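# Return keyboard face down onto palm rest with cables reaching

## Task

Carry the keyboard back and set it upside down on the palm rest, placed so that each of its two cables reaches into its own socket with some slack left over; anything already accomplished in the scene must remain so when the scene ends.

## Robot and tools

Robot. Two arms, left_arm and right_arm, each ending in a five-finger hand (the left one a mirror of the right). Calibrated base positions in the scene frame: left_arm (+0.017, +0.230, 0) m, yaw quat_wxyz (+1.000, 0, 0, -0.029); right_arm (+0.017, -0.332, -0.003) m, quat (+1.000, 0, 0, +0.009). A post stands on the floor behind them. Loose objects can occasionally be nudged by outside pushes.

Frames. Scene frame: origin at table-top height halfway between the nominal bases, +z up, +x out across the table, left_arm toward +y (these are not image left/right). Every hand position, orientation, velocity and target in results is given in that arm's own base frame; the table is described in the scene frame. Printed positions may be off by a few cm, more when reaching far.

Hand point. It sits 0.05 m in front of the palm and 0.15 m along the fingers from the wrist face. Its +z runs along straight fingers, +y points out of the palm, +x runs across the palm away from the thumb on the right hand but toward the thumb on the left hand. Straight fingertips extend 0.06-0.07 m past the point, 0.06 m behind it along -y. A bracket on the little-finger side of the wrist sticks out and can collide. With the thumb turned in front, the hand grips objects roughly 0.035-0.065 m thick, or a handle down to about 0.025 m; thumb tip against index pad can pinch a light item up to about 0.08 m.

Row layout (used by execute_actions and move). Exactly 28 numbers, each in [-1, 1], always including both arms. Left arm first: dx, dy, dz, rx, ry, rz, then little, ring, middle, index, thumb_bend, thumb_turn, force_limit, speed; then the same fourteen for the right arm.
- dx, dy, dz: an offset, not a place, counted from that arm's Hand target as it stood when the action or move began, along that arm's base axes. 1.0 = 0.6 m. All rows in one action count from the same start, so a repeated offset keeps moving the arm further in later calls.
- rx, ry, rz: a rotation-vector offset about the hand point, 1.0 = 180 degrees. The controller limits each step to 40 degrees from the measured orientation.
- Zeros in all six pose numbers mean no new pose request for that arm.
- Finger and thumb numbers are absolute targets: -1 open/straight, +1 closed/curled; thumb_turn -1 beside the palm, +1 opposite the fingers.
- force_limit: -1 about 0 N up to +1 about 10 N at the fingertip (15 N for the two thumb motors); the motor stops closing there.
- speed: -1 nearly still, rising linearly to full speed at +0.48 and above. Use -0.94 or lower for gentle grips.
- No value means unchanged: to keep a hand as it is, resend the eight numbers from its last executed row (or hand_measured plus its current force_limit and speed if none has been sent yet).

execute_actions(actions, cameras). actions is a list of actions; each is a table of up to 15 rows, one per 1/30 s step; a short table repeats its final row to fill 15. cameras: list of names (cam_high, cam_left_wrist, cam_right_wrist, or ["all"]); images come by default only with an empty actions list.

move(target, speed, blend, blocking, cameras). target is one row or a list of up to 15 rows; every row's offsets count from the Hand targets at the move's start, not from the previous row. speed: path top speed in m/s, 0.002-4.3, default 0.25 (turns up to twice that in rad/s); one value or one per target. blend: corner rounding in metres, 0 meaning stop at each target. All arm paths finish together, capped at 10 s total. Paths do not avoid obstacles or the other arm. blocking=false returns after about 0.5 s while motion continues. The result adds a move: line stating the ending (done, off_target, moving, held, fault) and limits such as paced (pose clipped) or held (steps withheld).

wait(seconds 0-3600) lets time pass without new commands. stop() brakes a running move. zoom_image(camera, region=[x0,y0,x1,y1]) enlarges part of the newest image, region at most 504x504 px; cam_high is 504x504, wrist cameras 672x504. show_instructions() shows the reference pages. finished_scene(scene=1) ends the scene irreversibly.

Results. end_effector_position (m) and end_effector_quat_wxyz per arm; Hand target, the last commanded pose after clipping, from which the next offsets count. The hand often rests 1-3 cm (sometimes 5) short, usually low; a later execute_actions call re-requests it; if still short, send the missing distance. hand_measured, hand_stopped_by (moving, target, force, stalled, fault) and hand_load_n (positive = pushed open) list six values in the motor order above; a lost grip shows as load falling near 0. Joint torques follow joint order; numbers 3 and 4 wrap at ±28 N m. Motor temperatures: MOTOR HOT at 85 °C; at 100 °C an OVER-TEMPERATURE FAULT drops the arm for 30-60 s. Holding loads, stretching out or pushing against something heats motors.

Joint ranges (rad): waist -2.880 to 2.880, shoulder 0 to 3.142, elbow 0 to 3.019 (straight 2.964), wrist pitch -1.693 to 1.571, wrist yaw -1.571 to 1.571, wrist roll -2.094 to 2.094.

Avoid: dropping the keyboard even a little, releasing it while it moves, fast impacts, hard pressing on fixed or heavy items, letting anything leave the table, squeezing fingers too hard, and any contact between the two arms or hands. A blocked arm keeps pushing until commanded back past its hand point. Near its own base an arm may swing its elbow suddenly.

Each tool is called after "Call:" in YAML: its name, and indented under it one key for each argument.

Reference images:

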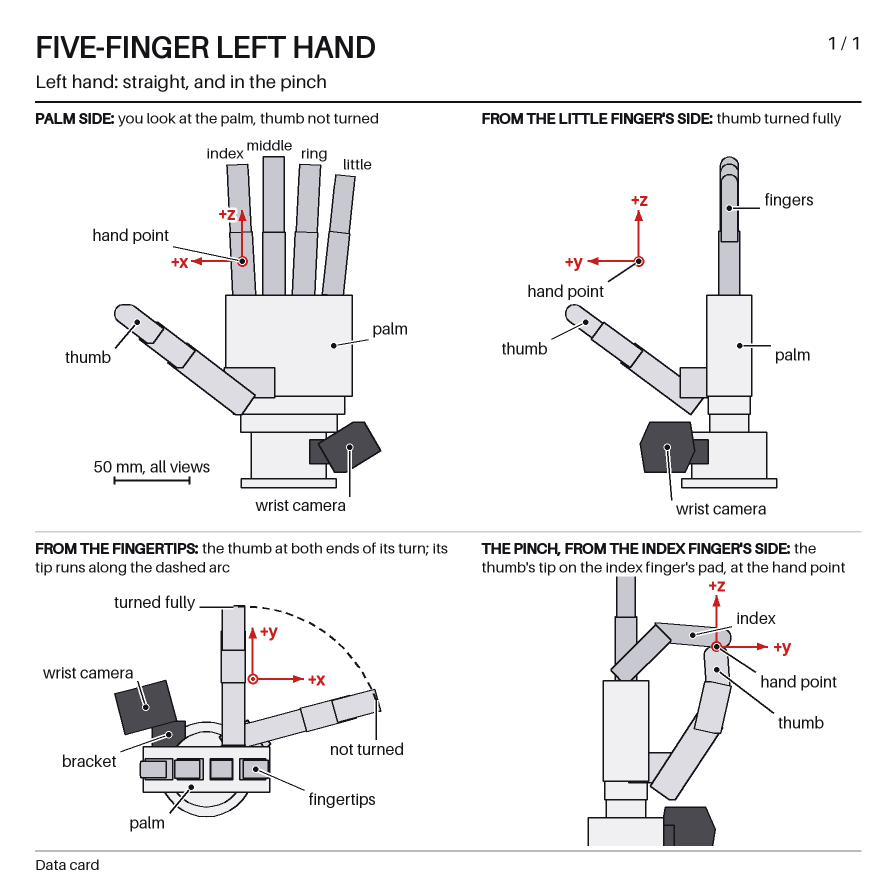

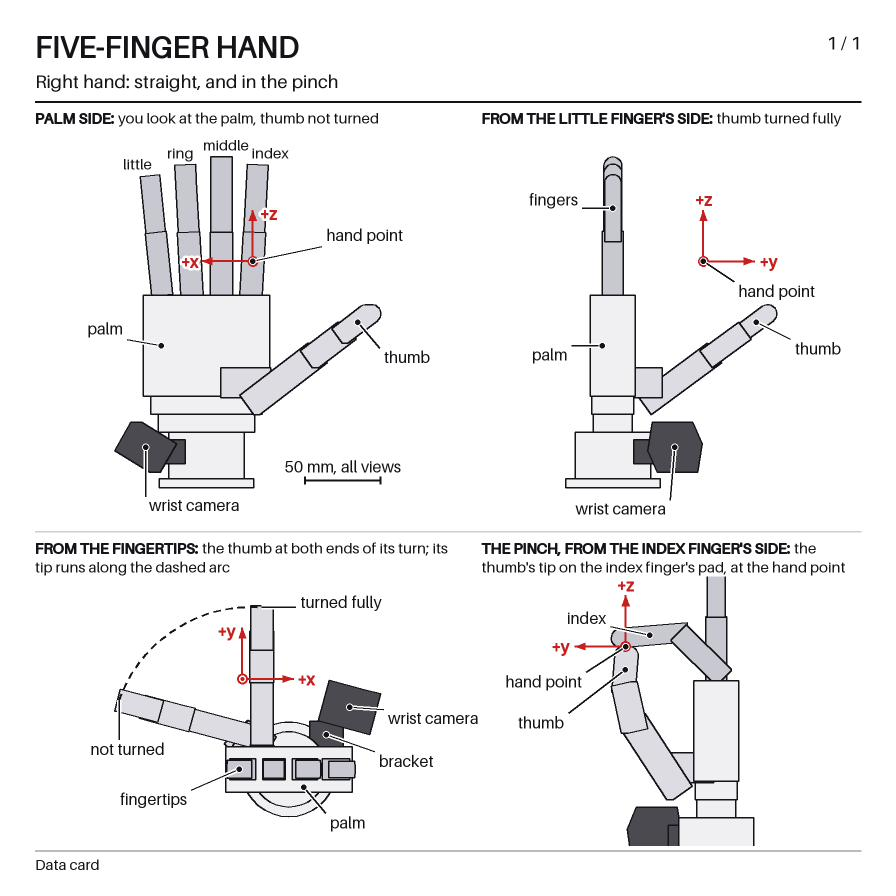

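## Session

Call:
execute_actions:
  actions: []

Scene clock: 0.00 s.
left_arm: end_effector_position=(-0.0078, -0.2691, +0.2929) hand_measured=(-1.000, -1.000, -1.000, -1.000, -1.000, -1.000) hand_load_n=(+0.0, +0.5, +0.0, +0.0, +0.0, +0.0) hand_stopped_by=(target, target, target, target, target, target) hand_force_limit=0.00 hand_speed=-0.80 end_effector_quat_wxyz=(+0.038, -0.072, +0.793, -0.603) | right_arm: end_effector_position=(+0.3794, +0.1212, +0.3929) hand_measured=(-1.000, -1.000, -1.000, -1.000, -1.000, -1.000) hand_load_n=(+0.0, +0.0, +0.0, +0.0, +0.0, +0.0) hand_stopped_by=(target, target, target, target, target, target) hand_force_limit=0.00 hand_speed=-0.80 end_effector_quat_wxyz=(+0.248, +0.851, +0.079, +0.457)
Joint positions: left_arm=[-1.587 0.229 0.604 -0.651 -0.163 -0.074] | right_arm=[0.803 1.148 1.233 -1.055 0.979 -1.281]
Joint velocities: within noise
Joint torques (N m): no reading
Motor temperatures (°C): left_arm=[32 30 32 31 30 33] | right_arm=[32 32 31 32 31 33]
Heat: left arm: hottest wrist roll 33 °C; right arm: hottest wrist roll 33 °C.
Hand target: left_arm -0.0078, -0.2689, +0.3044; +0.037, -0.073, +0.787, -0.612 | right_arm +0.3814, +0.1232, +0.4023; +0.241, +0.849, +0.073, +0.465

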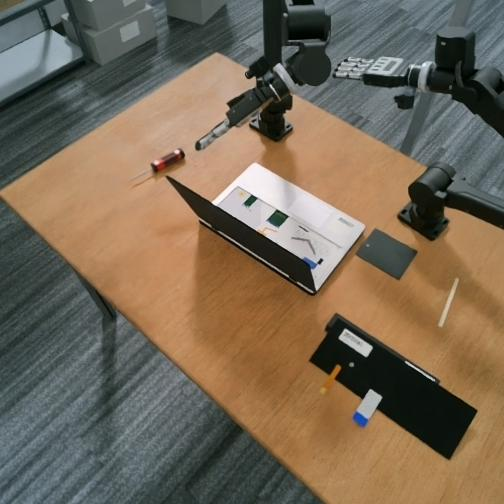

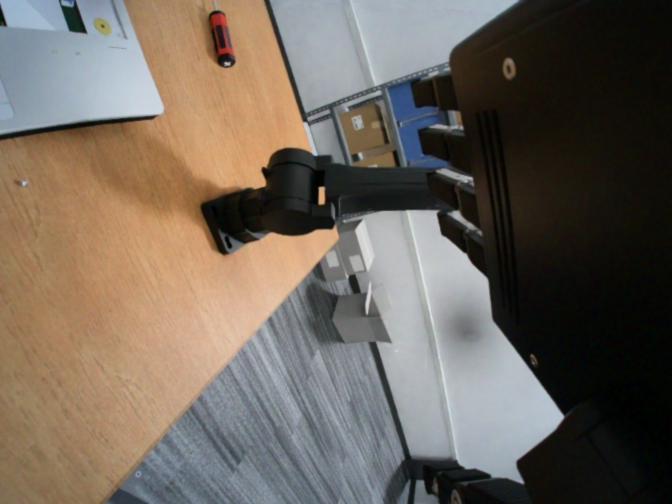

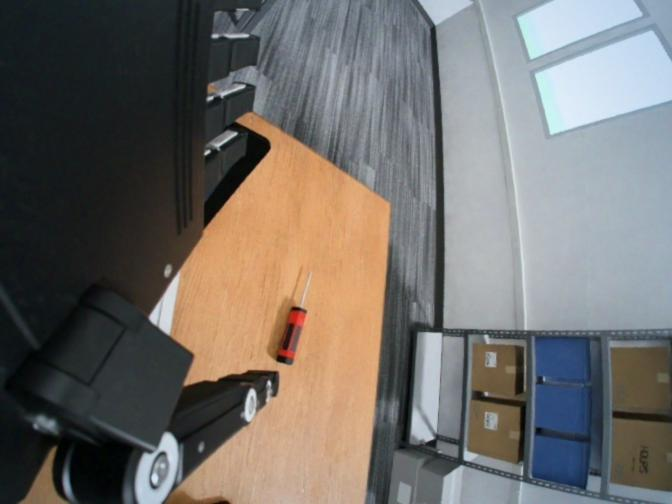

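Call:
zoom_image:
  camera: "cam_high"
  region: [150, 150, 390, 310]

Call:
zoom_image:
  camera: "cam_high"
  region: [290, 220, 504, 470]

Call:
zoom_image:
  camera: "cam_left_wrist"
  region: [0, 0, 250, 200]

Scaled by 2.100 from the camera's image (finer frame: 720x720).

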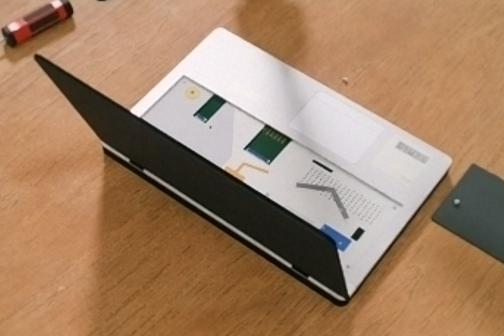

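Scaled by 2.016 from the camera's image (finer frame: 720x720).

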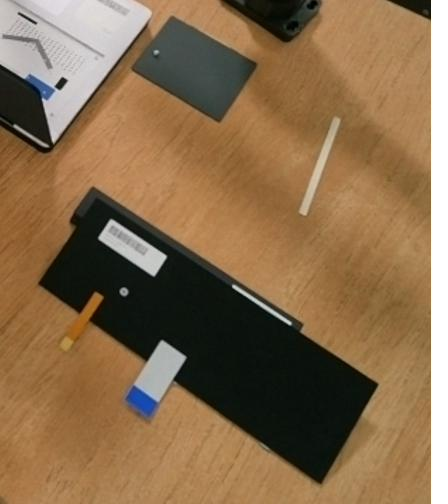

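Scaled by 2.016 from the camera's image (finer frame: 960x720).

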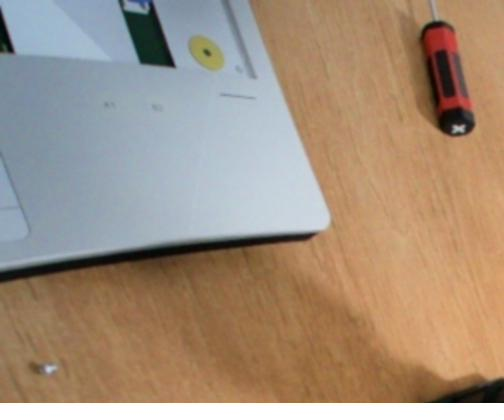

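Call:
move:
  target: [0,0,0,0,0,0,-1,-1,-1,-1,-1,-1,0,-0.8,-0.30,-0.117,0.03,0.486,0.008,-0.374,-1,-1,-1,-1,-1,-1,0,-0.8]
  cameras: ["cam_right_wrist"]

Scene clock: 7.73 s.
left_arm: end_effector_position=(-0.0078, -0.2691, +0.2929) hand_measured=(-1.000, -1.000, -1.000, -1.000, -1.000, -1.000) hand_load_n=(-0.5, +0.0, +0.0, +0.0, +0.0, +0.0) hand_stopped_by=(target, target, target, target, target, target) hand_force_limit=0.00 hand_speed=-0.80 end_effector_quat_wxyz=(+0.038, -0.072, +0.793, -0.603) | right_arm: end_effector_position=(+0.2041, +0.0559, +0.4203) hand_measured=(-1.000, -1.000, -1.000, -1.000, -1.000, -1.000) hand_load_n=(+0.0, +0.0, +0.0, +0.0, +0.0, +0.0) hand_stopped_by=(target, target, target, target, target, target) hand_force_limit=0.00 hand_speed=-0.80 end_effector_quat_wxyz=(-0.189, +0.690, -0.674, +0.187)
Joint positions: left_arm=[-1.587 0.229 0.604 -0.651 -0.163 -0.074] | right_arm=[0.159 0.823 1.46 -1.674 0.072 0.115]
Joint torques (N m): left_arm=[-0.32 2.9 11.45 2.55 -0.16 -0.12] | right_arm=[-0.97 -1.14 8.69 0.96 -0.09 0.04]
Heat: left arm: hottest elbow 34 °C; right arm: hottest elbow 33 °C.
Hand target: left_arm -0.0078, -0.2689, +0.3044; +0.037, -0.073, +0.787, -0.612 | right_arm +0.2013, +0.0530, +0.4202; -0.183, +0.683, -0.683, +0.183
Off the commanded pose: left_arm 0.011 m, 1 deg | right_arm 0.004 m, 2 deg.
joint sent to its limit (right arm) — joint 4 (wrist pitch), lower limit. The joint targets still meet the commanded pose.
move: done

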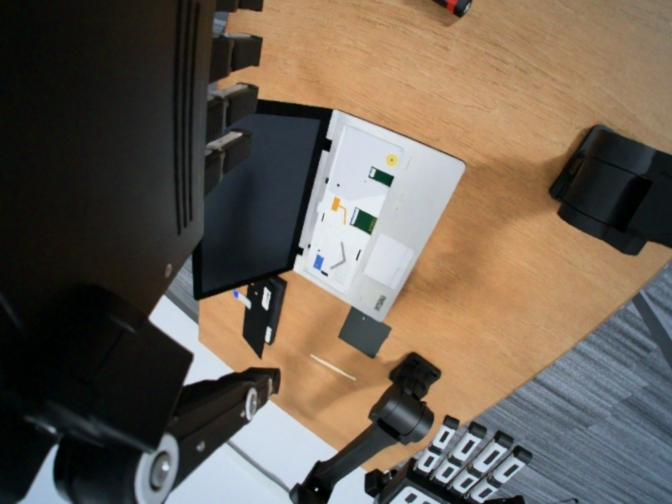

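Call:
zoom_image:
  camera: "cam_right_wrist"
  region: [280, 90, 480, 320]

Call:
zoom_image:
  camera: "cam_right_wrist"
  region: [220, 260, 320, 370]

Scaled by 2.191 from the camera's image (finer frame: 960x720).

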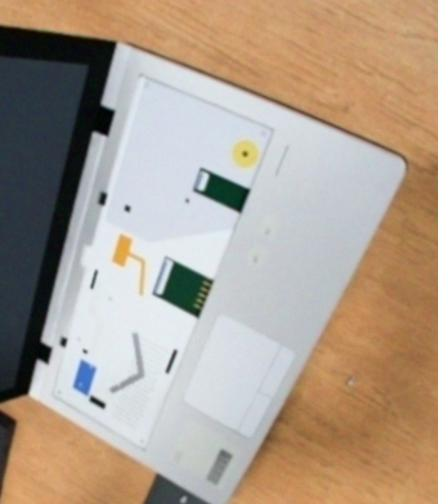

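Scaled by 4.582 from the camera's image (finer frame: 960x720).

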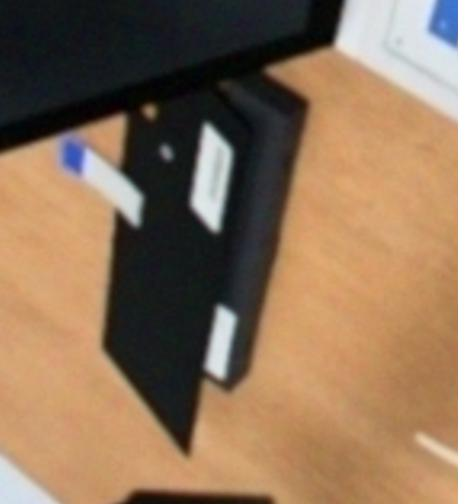

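Call:
move:
  target: [0.43,0.615,0.16,0.185,0.202,0.420,-1,-1,-1,-1,-1,-1,0,-0.8,0,0,0,0,0,0,-1,-1,-1,-1,-1,-1,0,-0.8]
  cameras: ["all"]

Scene clock: 12.33 s.
left_arm: end_effector_position=(+0.2434, +0.0952, +0.3858) hand_measured=(-1.000, -1.000, -1.000, -1.000, -1.000, -1.000) hand_load_n=(+0.0, +0.0, +0.0, +0.0, +0.0, +0.0) hand_stopped_by=(target, target, target, target, target, target) hand_force_limit=0.00 hand_speed=-0.80 end_effector_quat_wxyz=(-0.164, +0.684, -0.688, +0.179) | right_arm: end_effector_position=(+0.2041, +0.0559, +0.4203) hand_measured=(-1.000, -1.000, -1.000, -1.000, -1.000, -1.000) hand_load_n=(+0.0, +0.0, +0.0, +0.0, +0.0, +0.0) hand_stopped_by=(target, target, target, target, target, target) hand_force_limit=0.00 hand_speed=-0.80 end_effector_quat_wxyz=(-0.189, +0.690, -0.674, +0.187)
Joint positions: left_arm=[0.568 0.99 1.446 -1.615 0.276 0.517] | right_arm=[0.158 0.823 1.46 -1.674 0.072 0.115]
Joint torques (N m): left_arm=[-0.09 -3.84 12.04 1.69 0.01 -0.22] | right_arm=[-0.91 -1.44 8.66 1.01 -0.06 0.03]
Heat: left arm: hottest elbow 35 °C; right arm: hottest elbow 33 °C.
Hand target: left_arm +0.2501, +0.1003, +0.4004; -0.184, +0.683, -0.682, +0.183 | right_arm +0.2013, +0.0530, +0.4202; -0.183, +0.683, -0.683, +0.183
Off the commanded pose: left_arm 0.017 m, 2 deg | right_arm 0.004 m, 2 deg.
joint sent to its limit (right arm) — joint 4 (wrist pitch), lower limit. The joint targets still meet the commanded pose.
move: off_target (left_arm)

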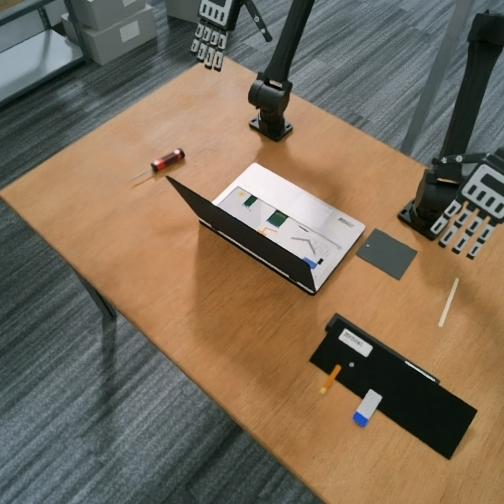

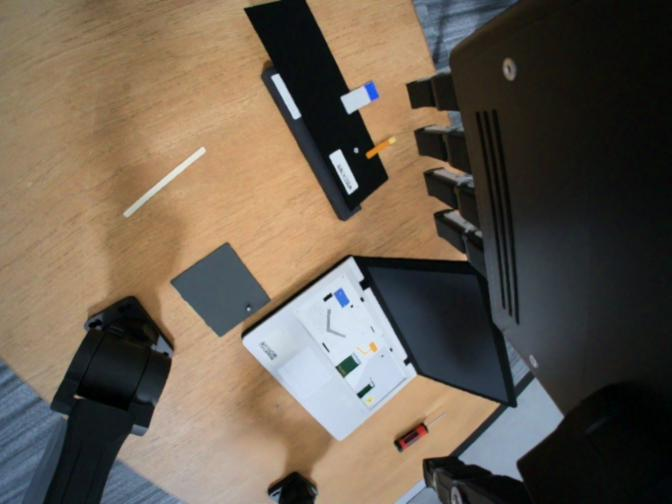

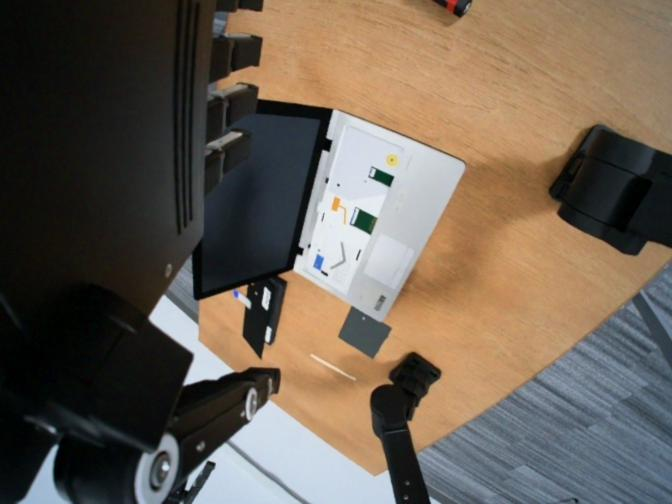

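Call:
zoom_image:
  camera: "cam_left_wrist"
  region: [220, 0, 420, 230]

Call:
zoom_image:
  camera: "cam_left_wrist"
  region: [230, 240, 430, 450]

Scaled by 2.191 from the camera's image (finer frame: 960x720).

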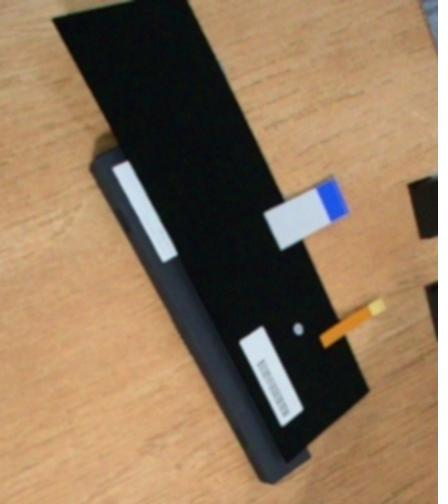

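Scaled by 2.400 from the camera's image (finer frame: 960x720).

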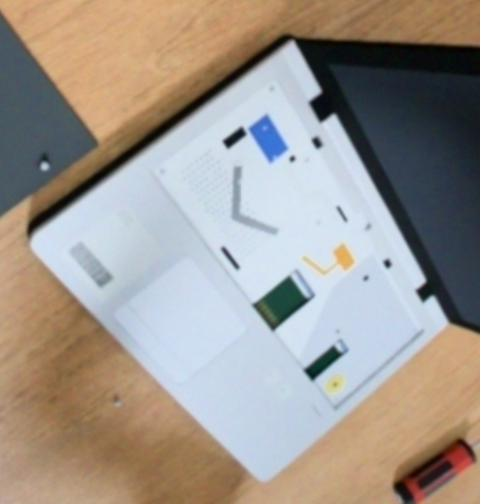

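Call:
move:
  target: [0,-0.41,-0.1,0,0,0,-1,-1,-1,-1,-1,-1,0,-0.8,0,-0.25,0,0,0,0,-1,-1,-1,-1,-1,-1,0,-0.8]
  cameras: ["all"]

Scene clock: 15.73 s.
left_arm: end_effector_position=(+0.2487, -0.1413, +0.3406) hand_measured=(-1.000, -1.000, -1.000, -1.000, -1.000, -1.000) hand_load_n=(+0.0, +0.0, +0.0, +0.0, +0.0, +0.0) hand_stopped_by=(target, target, target, target, target, target) hand_force_limit=0.00 hand_speed=-0.80 end_effector_quat_wxyz=(-0.185, +0.684, -0.682, +0.182) | right_arm: end_effector_position=(+0.2028, -0.0928, +0.4090) hand_measured=(-1.000, -1.000, -1.000, -1.000, -1.000, -1.000) hand_load_n=(+0.0, +0.0, +0.0, +0.0, -0.5, +0.5) hand_stopped_by=(target, target, target, target, target, target) hand_force_limit=0.00 hand_speed=-0.80 end_effector_quat_wxyz=(-0.184, +0.679, -0.683, +0.199)
Joint positions: left_arm=[-0.499 0.905 1.265 -1.464 -0.246 -0.442] | right_arm=[-0.661 0.896 1.46 -1.674 -0.308 -0.582]
Joint torques (N m): left_arm=[-1.08 -2.96 9.54 1.59 -0.41 -0.23] | right_arm=[-0.91 -1.85 11.77 0.8 -0.33 -0.18]
Heat: left arm: hottest elbow 36 °C; right arm: hottest elbow 33 °C.
Hand target: left_arm +0.2501, -0.1458, +0.3404; -0.184, +0.683, -0.682, +0.183 | right_arm +0.2013, -0.0971, +0.4202; -0.183, +0.683, -0.683, +0.183
Off the commanded pose: left_arm 0.005 m, 0 deg | right_arm 0.012 m, 2 deg.
joint sent to its limit (right arm) — joint 4 (wrist pitch), lower limit. The joint targets are off in orientation, not in position.
move: off_target (right_arm)

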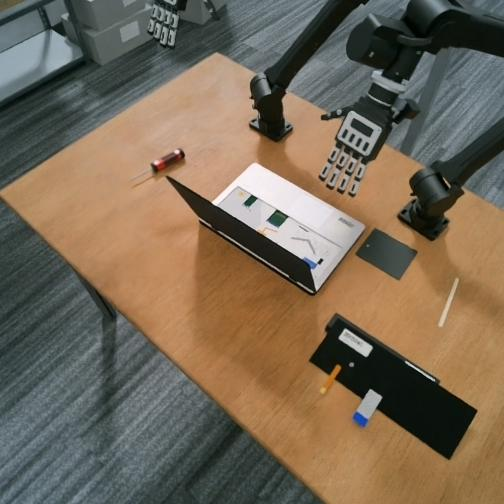

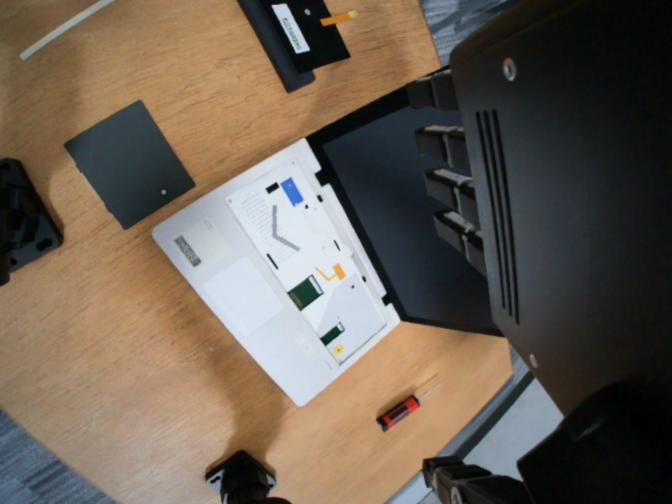

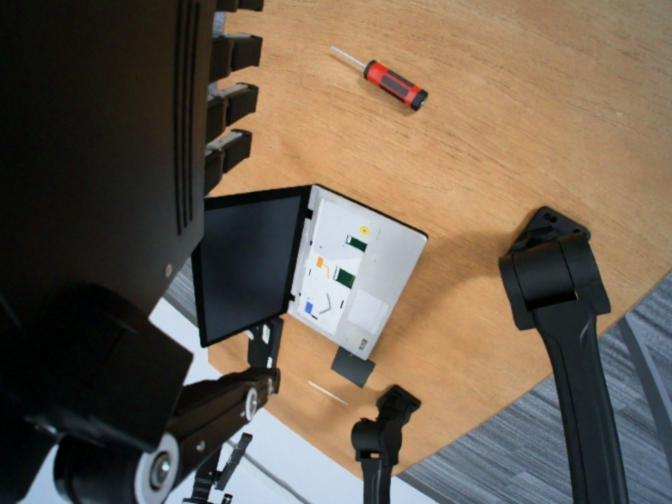

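Call:
zoom_image:
  camera: "cam_left_wrist"
  region: [220, 150, 400, 370]

Call:
zoom_image:
  camera: "cam_high"
  region: [190, 160, 370, 300]

Scaled by 2.291 from the camera's image (finer frame: 960x720).

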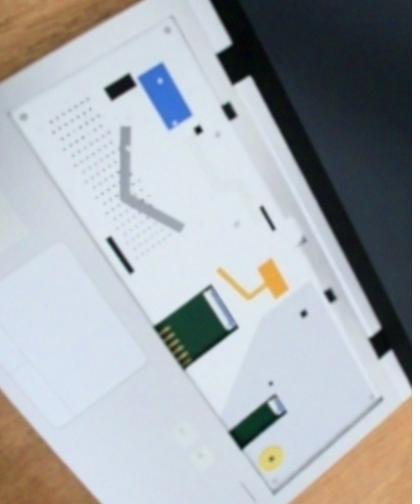

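Scaled by 2.800 from the camera's image (finer frame: 720x720).

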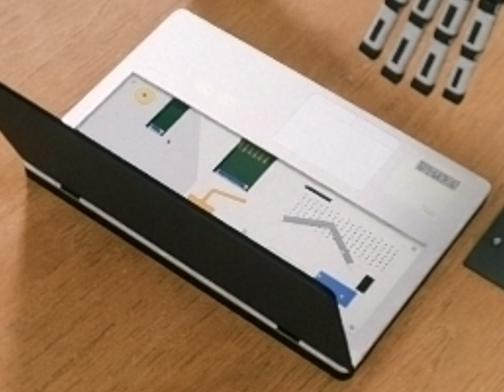

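Call:
move:
  target: [-0.067,-0.08,-0.2,0,0,0,-1,-1,-1,-1,-1,-1,0,-0.8,0,0,0,0,0,0,-1,-1,-1,-1,-1,-1,0,-0.8]
  cameras: ["cam_high","cam_left_wrist"]

Call:
zoom_image:
  camera: "cam_left_wrist"
  region: [200, 60, 420, 300]

Scene clock: 19.27 s.
left_arm: end_effector_position=(+0.2104, -0.1899, +0.2227) hand_measured=(-1.000, -1.000, -1.000, -1.000, -1.000, -1.000) hand_load_n=(+0.0, +0.0, +0.0, +0.0, +0.0, +0.0) hand_stopped_by=(target, target, target, target, target, target) hand_force_limit=0.00 hand_speed=-0.80 end_effector_quat_wxyz=(-0.185, +0.684, -0.683, +0.177) | right_arm: end_effector_position=(+0.2028, -0.0928, +0.4090) hand_measured=(-1.000, -1.000, -1.000, -1.000, -1.000, -1.000) hand_load_n=(+0.0, +0.0, +0.0, +0.0, +0.0, +0.0) hand_stopped_by=(target, target, target, target, target, target) hand_force_limit=0.00 hand_speed=-0.80 end_effector_quat_wxyz=(-0.184, +0.679, -0.683, +0.199)
Joint positions: left_arm=[-0.768 0.851 0.93 -1.267 -0.359 -0.698] | right_arm=[-0.661 0.896 1.46 -1.674 -0.308 -0.582]
Joint torques (N m): left_arm=[-1.14 -3.49 8.99 1.85 -0.52 -0.23] | right_arm=[-0.73 -2.02 11.79 0.77 -0.33 -0.16]
Heat: left arm: hottest elbow 36 °C; right arm: hottest elbow 34 °C.
Hand target: left_arm +0.2100, -0.1938, +0.2205; -0.184, +0.683, -0.682, +0.184 | right_arm +0.2013, -0.0971, +0.4202; -0.183, +0.683, -0.683, +0.183
Off the commanded pose: left_arm 0.005 m, 1 deg | right_arm 0.012 m, 2 deg.
joint sent to its limit (right arm) — joint 4 (wrist pitch), lower limit. The joint targets are off in orientation, not in position.
move: done

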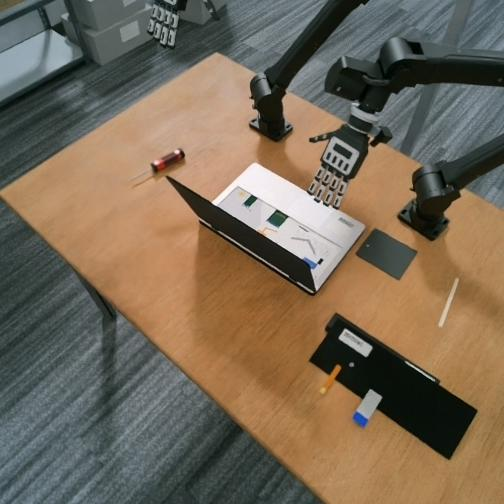

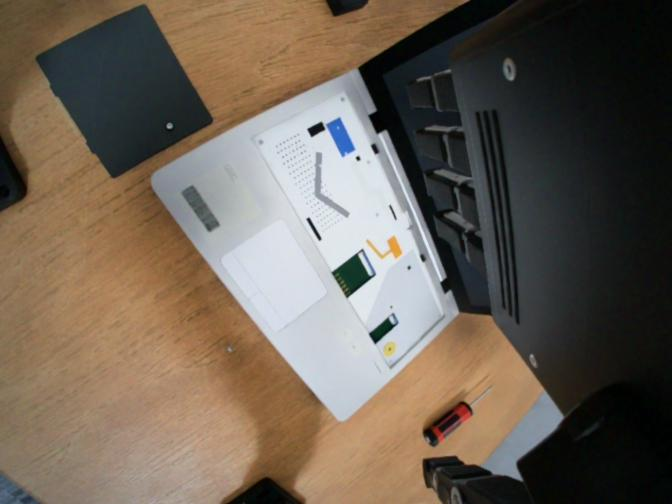

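Scaled by 2.100 from the camera's image (finer frame: 960x720).

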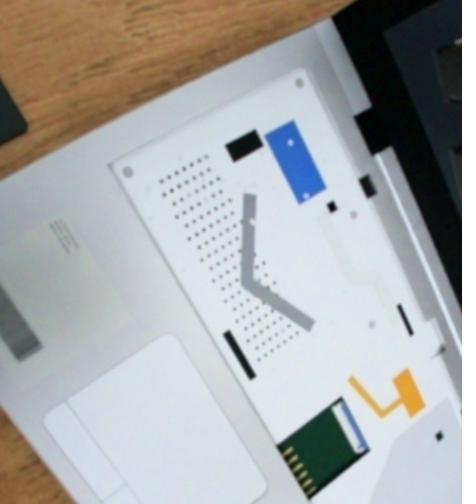

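Call:
zoom_image:
  camera: "cam_left_wrist"
  region: [290, 180, 430, 300]

Call:
zoom_image:
  camera: "cam_left_wrist"
  region: [340, 230, 480, 370]

Scaled by 3.600 from the camera's image (finer frame: 960x720).

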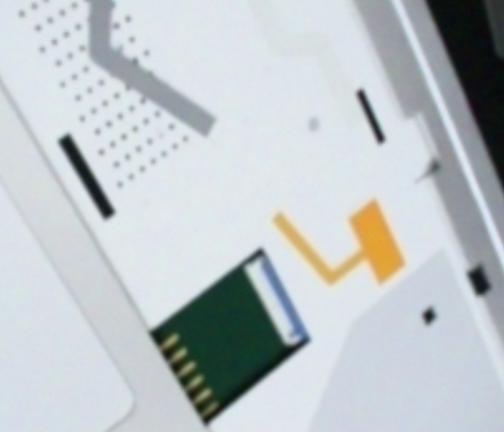

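Scaled by 3.600 from the camera's image (finer frame: 960x720).

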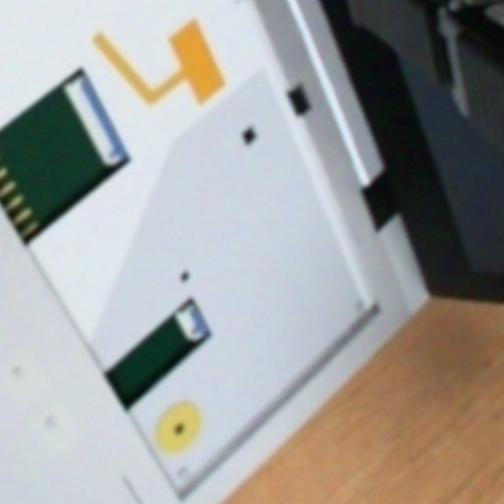

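Call:
move:
  target:
    - [0,0.25,0.2,0,0,0,-1,-1,-1,-1,-1,-1,0,-0.8,0,0,0,0,0,0,-1,-1,-1,-1,-1,-1,0,-0.8]
    - [0.17,0.6,0.1,0,0,0,-1,-1,-1,-1,-1,-1,0,-0.8,0,0,0,0,0,0,-1,-1,-1,-1,-1,-1,0,-0.8]
  blend: 0.05
  cameras: ["cam_high","cam_left_wrist"]

Scene clock: 27.57 s.
left_arm: end_effector_position=(+0.3017, +0.1549, +0.2650) hand_measured=(-1.000, -1.000, -1.000, -1.000, -1.000, -1.000) hand_load_n=(+0.0, +0.0, -0.5, -0.5, +0.0, +0.0) hand_stopped_by=(target, target, target, target, target, target) hand_force_limit=0.00 hand_speed=-0.80 end_effector_quat_wxyz=(-0.161, +0.690, -0.682, +0.180) | right_arm: end_effector_position=(+0.2028, -0.0928, +0.4090) hand_measured=(-1.000, -1.000, -1.000, -1.000, -1.000, -1.000) hand_load_n=(+0.0, +0.0, +0.0, +0.0, +0.0, +0.0) hand_stopped_by=(target, target, target, target, target, target) hand_force_limit=0.00 hand_speed=-0.80 end_effector_quat_wxyz=(-0.184, +0.679, -0.683, +0.199)
Joint positions: left_arm=[0.629 1.117 1.2 -1.262 0.3 0.558] | right_arm=[-0.661 0.896 1.46 -1.674 -0.308 -0.582]
Joint torques (N m): left_arm=[0.26 -6.71 12.98 1.7 0.21 -0.02] | right_arm=[-0.73 -1.79 11.84 0.77 -0.32 -0.17]
Motor temperatures (°C): left_arm=[32 30 37 31 30 33] | right_arm=[32 32 34 32 31 33]
Heat: left arm: hottest elbow 37 °C; right arm: hottest elbow 34 °C.
Hand target: left_arm +0.3120, +0.1662, +0.2805; -0.184, +0.683, -0.682, +0.183 | right_arm +0.2013, -0.0971, +0.4202; -0.183, +0.683, -0.683, +0.183
Off the commanded pose: left_arm 0.022 m, 3 deg | right_arm 0.012 m, 2 deg.
joint sent to its limit (right arm) — joint 4 (wrist pitch), lower limit. The joint targets are off in orientation, not in position.
move: off_target (left_arm)

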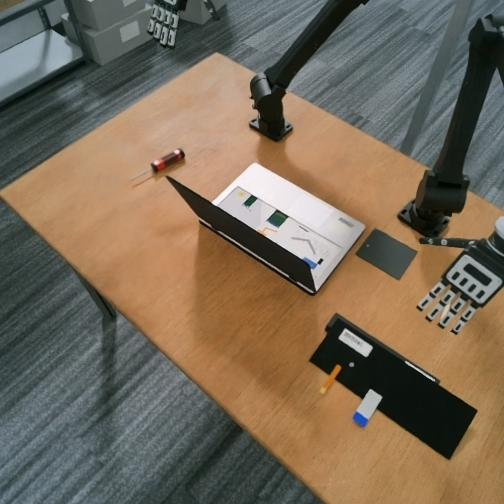

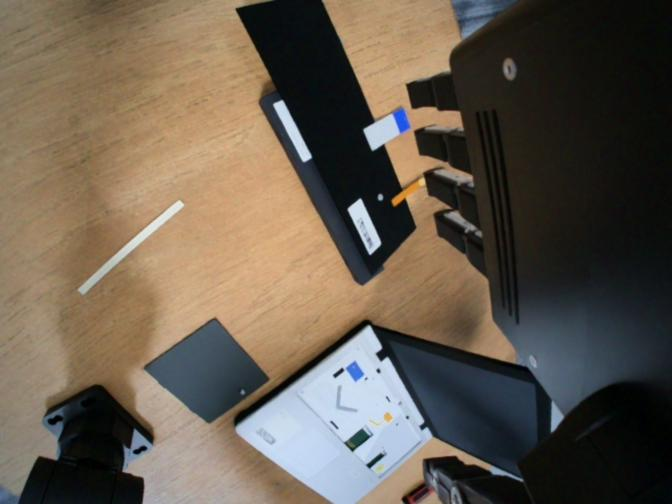

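Call:
move:
  target: [-0.02,0.057,-0.23,0,0.16,0,-1,-1,-1,-1,-1,-1,0,-0.8,0,0,0,0,0,0,-1,-1,-1,-1,-1,-1,0,-0.8]
  cameras: ["cam_high","cam_left_wrist"]

Call:
zoom_image:
  camera: "cam_high"
  region: [290, 220, 504, 470]

Scene clock: 30.00 s.
left_arm: end_effector_position=(+0.2977, +0.2030, +0.1423) hand_measured=(-1.000, -1.000, -1.000, -1.000, -1.000, -1.000) hand_load_n=(+0.0, +0.0, +0.0, +0.0, -0.5, +0.0) hand_stopped_by=(target, target, target, target, target, target) hand_force_limit=0.00 hand_speed=-0.80 end_effector_quat_wxyz=(-0.014, +0.711, -0.703, +0.010) | right_arm: end_effector_position=(+0.2028, -0.0928, +0.4090) hand_measured=(-1.000, -1.000, -1.000, -1.000, -1.000, -1.000) hand_load_n=(+0.0, +0.0, +0.0, +0.0, +0.0, +0.0) hand_stopped_by=(target, target, target, target, target, target) hand_force_limit=0.00 hand_speed=-0.80 end_effector_quat_wxyz=(-0.184, +0.679, -0.683, +0.199)
Joint positions: left_arm=[0.588 1.469 1.2 -1.27 0.013 0.575] | right_arm=[-0.661 0.896 1.46 -1.674 -0.308 -0.582]
Joint torques (N m): left_arm=[-1.08 -11.4 9.46 -0.05 -0.22 -0.1] | right_arm=[-0.73 -2.02 11.79 0.95 -0.32 -0.14]
Heat: left arm: hottest elbow 38 °C; right arm: hottest elbow 34 °C.
Hand target: left_arm +0.3000, +0.2005, +0.1426; -0.008, +0.707, -0.707, +0.008 | right_arm +0.2013, -0.0971, +0.4202; -0.183, +0.683, -0.683, +0.183
Off the commanded pose: left_arm 0.003 m, 1 deg | right_arm 0.012 m, 2 deg.
joint sent to its limit (right arm) — joint 4 (wrist pitch), lower limit. The joint targets are off in orientation, not in position.
move: done

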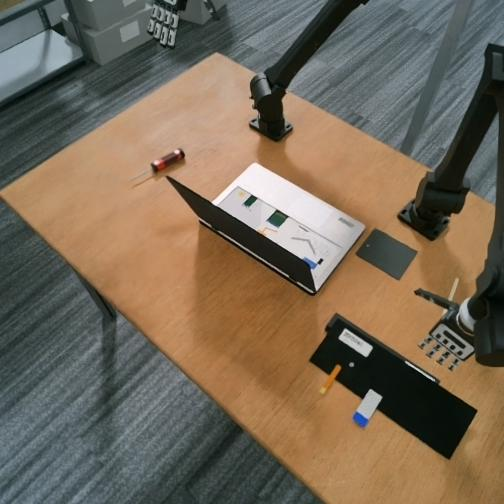

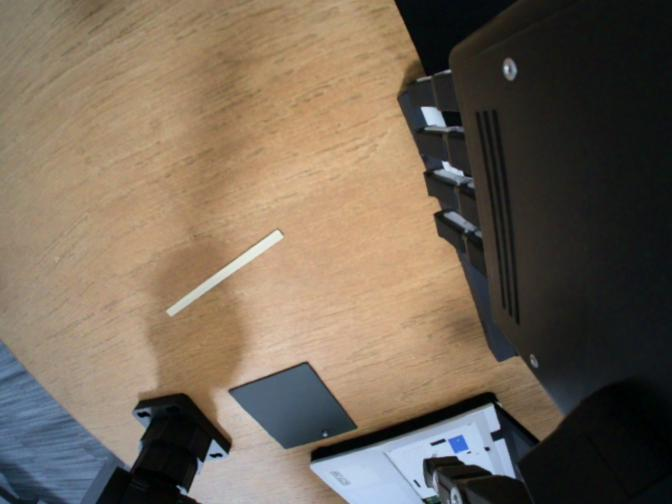

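Scaled by 2.016 from the camera's image (finer frame: 720x720).

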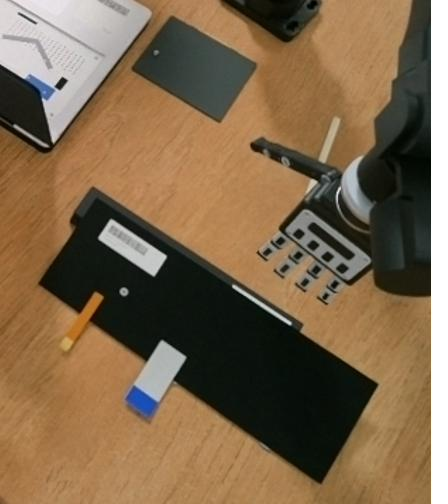

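Call:
move:
  target: [0.1,-0.333,0.229,0,0,-0.5,-1,-1,-1,-1,-1,-1,0,-0.8,0,0,0,0,0,0,-1,-1,-1,-1,-1,-1,0,-0.8]
  cameras: ["cam_high","cam_left_wrist"]

Scene clock: 37.70 s.
left_arm: end_effector_position=(+0.3517, +0.0041, +0.2664) hand_measured=(-1.000, -1.000, -1.000, -1.000, -1.000, -1.000) hand_load_n=(+0.0, +0.0, +0.0, +0.0, +0.0, +0.0) hand_stopped_by=(target, target, target, target, target, target) hand_force_limit=0.00 hand_speed=-0.80 end_effector_quat_wxyz=(-0.013, -0.009, +1.000, -0.008) | right_arm: end_effector_position=(+0.2028, -0.0928, +0.4090) hand_measured=(-1.000, -1.000, -1.000, -1.000, -1.000, -1.000) hand_load_n=(+0.0, +0.0, +0.0, -0.5, +0.0, +0.0) hand_stopped_by=(target, target, target, target, target, target) hand_force_limit=0.00 hand_speed=-0.80 end_effector_quat_wxyz=(-0.184, +0.679, -0.683, +0.199)
Joint positions: left_arm=[-0.132 1.369 1.42 -1.645 0.02 1.421] | right_arm=[-0.661 0.896 1.46 -1.674 -0.308 -0.582]
Joint torques (N m): left_arm=[-0.79 -10.64 12.19 -0.14 -0.05 -0.02] | right_arm=[-0.67 -1.96 11.81 0.81 -0.33 -0.15]
Heat: left arm: hottest elbow 39 °C; right arm: hottest elbow 35 °C.
Hand target: left_arm +0.3599, +0.0007, +0.2799; +0.000, -0.001, +1.000, -0.011 | right_arm +0.2013, -0.0971, +0.4202; -0.183, +0.683, -0.683, +0.183
Off the commanded pose: left_arm 0.016 m, 2 deg | right_arm 0.012 m, 2 deg.
joint sent to its limit (right arm) — joint 4 (wrist pitch), lower limit. The joint targets are off in orientation, not in position.
move: off_target (left_arm)

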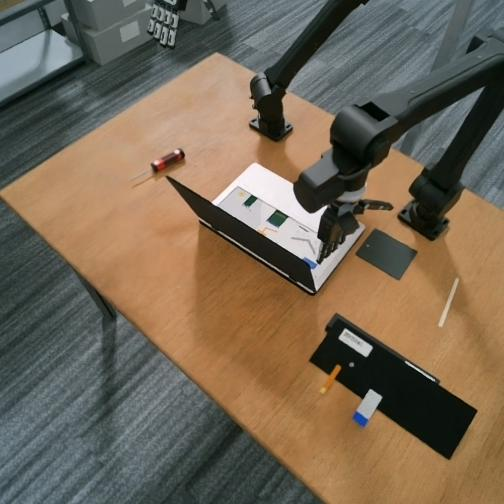

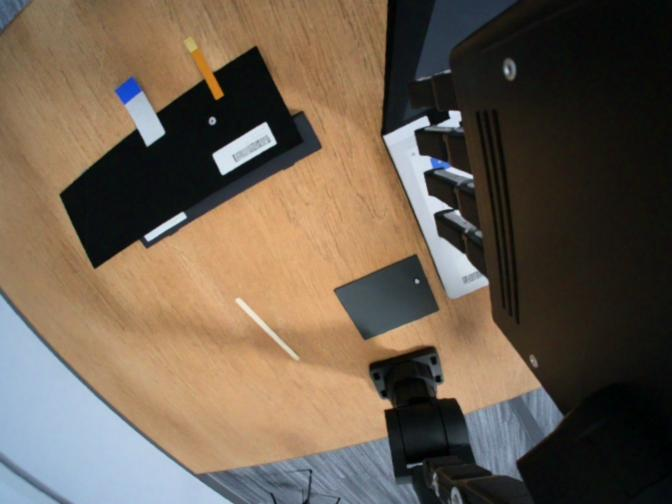

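Call:
move:
  target:
    - [0.067,0.149,-0.033,-0.083,0,0.05,-1,-1,-1,-1,-1,-1,0,-0.8,0,0,0,0,0,0,-1,-1,-1,-1,-1,-1,0,-0.8]
    - [0.117,0.14,-0.25,-0.083,0,0.05,-1,-1,-1,-1,-1,-1,0,-0.8,0,0,0,0,0,0,-1,-1,-1,-1,-1,-1,0,-0.8]
  blend: 0.02
  speed: 0.15
  cameras: ["cam_high","cam_left_wrist"]

Call:
zoom_image:
  camera: "cam_high"
  region: [280, 200, 480, 440]

Scene clock: 43.23 s.
left_arm: end_effector_position=(+0.4283, +0.0895, +0.1383) hand_measured=(-1.000, -1.000, -1.000, -1.000, -1.000, -1.000) hand_load_n=(+0.0, +0.0, +0.0, +0.0, +0.0, +0.0) hand_stopped_by=(target, target, target, target, target, target) hand_force_limit=0.00 hand_speed=-0.80 end_effector_quat_wxyz=(+0.007, -0.081, +0.987, -0.140) | right_arm: end_effector_position=(+0.2028, -0.0928, +0.4090) hand_measured=(-1.000, -1.000, -1.000, -1.000, -1.000, -1.000) hand_load_n=(+0.0, +0.0, +0.0, +0.0, +0.0, -0.5) hand_stopped_by=(target, target, target, target, target, target) hand_force_limit=0.00 hand_speed=-0.80 end_effector_quat_wxyz=(-0.184, +0.679, -0.683, +0.199)
Joint positions: left_arm=[0.195 1.6 1.357 -1.347 0.28 1.606] | right_arm=[-0.661 0.896 1.46 -1.674 -0.308 -0.582]
Joint torques (N m): left_arm=[-1.08 -13.22 8.28 0.77 0.19 -0.18] | right_arm=[-0.67 -1.79 11.81 0.81 -0.34 -0.15]
Heat: left arm: hottest elbow 40 °C; right arm: hottest elbow 35 °C.
Hand target: left_arm +0.4303, +0.0846, +0.1299; +0.001, -0.079, +0.987, -0.141 | right_arm +0.2013, -0.0971, +0.4202; -0.183, +0.683, -0.683, +0.183
Off the commanded pose: left_arm 0.010 m, 1 deg | right_arm 0.012 m, 2 deg.
joint sent to its limit (right arm) — joint 4 (wrist pitch), lower limit. The joint targets are off in orientation, not in position.
move: done

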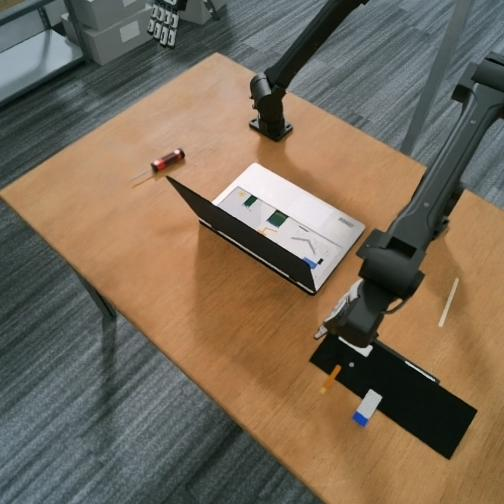

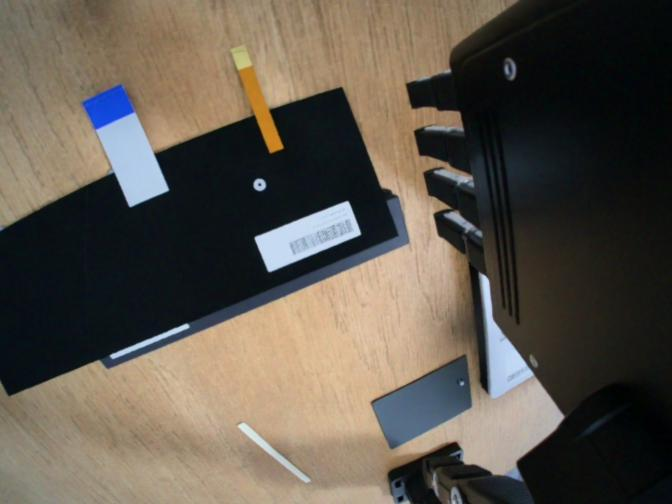

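Scaled by 2.100 from the camera's image (finer frame: 720x720).

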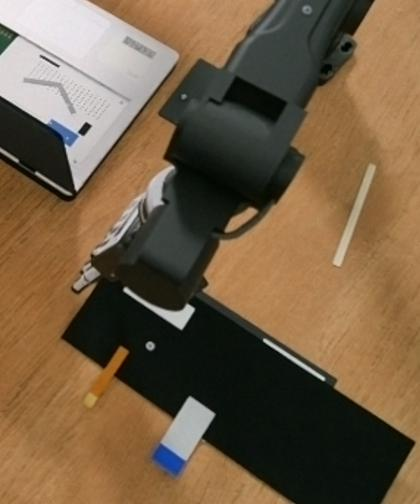

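Call:
move:
  target: [0.0,-0.045,-0.05,0,0,0,-1,-1,-1,-1,-1,-1,0,-0.8,0,0,0,0,0,0,-1,-1,-1,-1,-1,-1,0,-0.8]
  speed: 0.1
  cameras: ["cam_high","cam_left_wrist"]

Call:
zoom_image:
  camera: "cam_high"
  region: [280, 220, 420, 360]

Scene clock: 44.87 s.
left_arm: end_effector_position=(+0.4309, +0.0611, +0.1111) hand_measured=(-1.000, -1.000, -1.000, -1.000, -1.000, -1.000) hand_load_n=(+0.0, +0.0, +0.0, +0.0, +0.0, +0.0) hand_stopped_by=(target, target, target, target, target, target) hand_force_limit=0.00 hand_speed=-0.80 end_effector_quat_wxyz=(+0.010, -0.076, +0.987, -0.140) | right_arm: end_effector_position=(+0.2028, -0.0928, +0.4090) hand_measured=(-1.000, -1.000, -1.000, -1.000, -1.000, -1.000) hand_load_n=(+0.0, -0.5, +0.0, +0.0, +0.0, +0.0) hand_stopped_by=(target, target, target, target, target, target) hand_force_limit=0.00 hand_speed=-0.80 end_effector_quat_wxyz=(-0.184, +0.679, -0.683, +0.199)
Joint positions: left_arm=[0.135 1.605 1.29 -1.251 0.282 1.551] | right_arm=[-0.661 0.896 1.46 -1.674 -0.308 -0.582]
Joint torques (N m): left_arm=[-0.79 -12.69 7.91 0.88 0.15 -0.23] | right_arm=[-0.56 -1.85 11.82 0.83 -0.34 -0.14]
Heat: left arm: hottest elbow 40 °C; right arm: hottest elbow 36 °C.
Hand target: left_arm +0.4302, +0.0577, +0.0999; +0.001, -0.079, +0.987, -0.141 | right_arm +0.2013, -0.0971, +0.4202; -0.183, +0.683, -0.683, +0.183
Off the commanded pose: left_arm 0.012 m, 1 deg | right_arm 0.012 m, 2 deg.
joint sent to its limit (right arm) — joint 4 (wrist pitch), lower limit. The joint targets are off in orientation, not in position.
move: off_target (left_arm)

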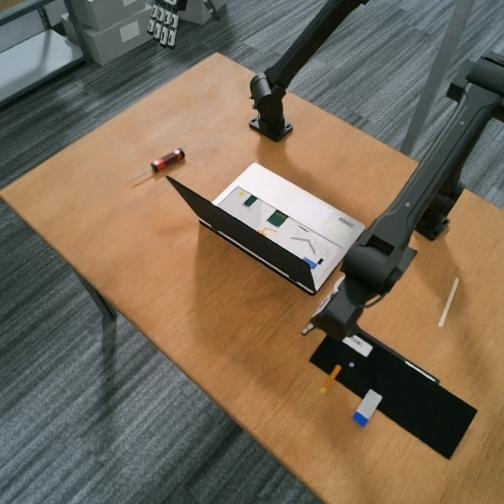

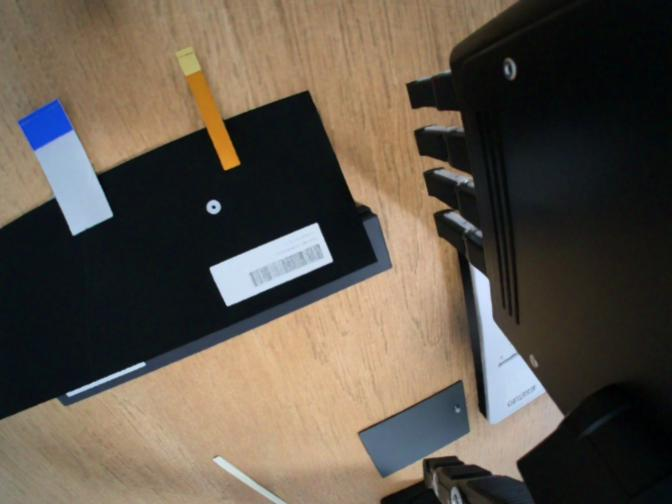

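Scaled by 3.600 from the camera's image (finer frame: 720x720).

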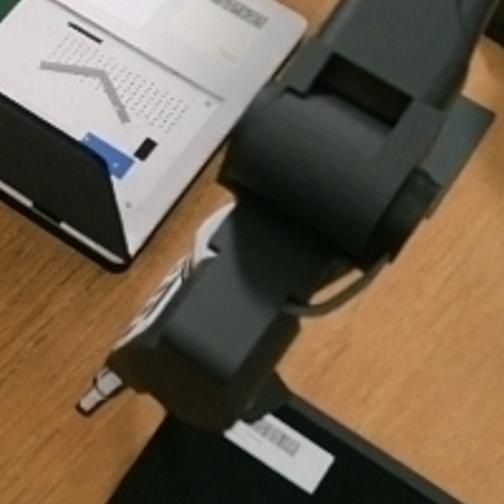

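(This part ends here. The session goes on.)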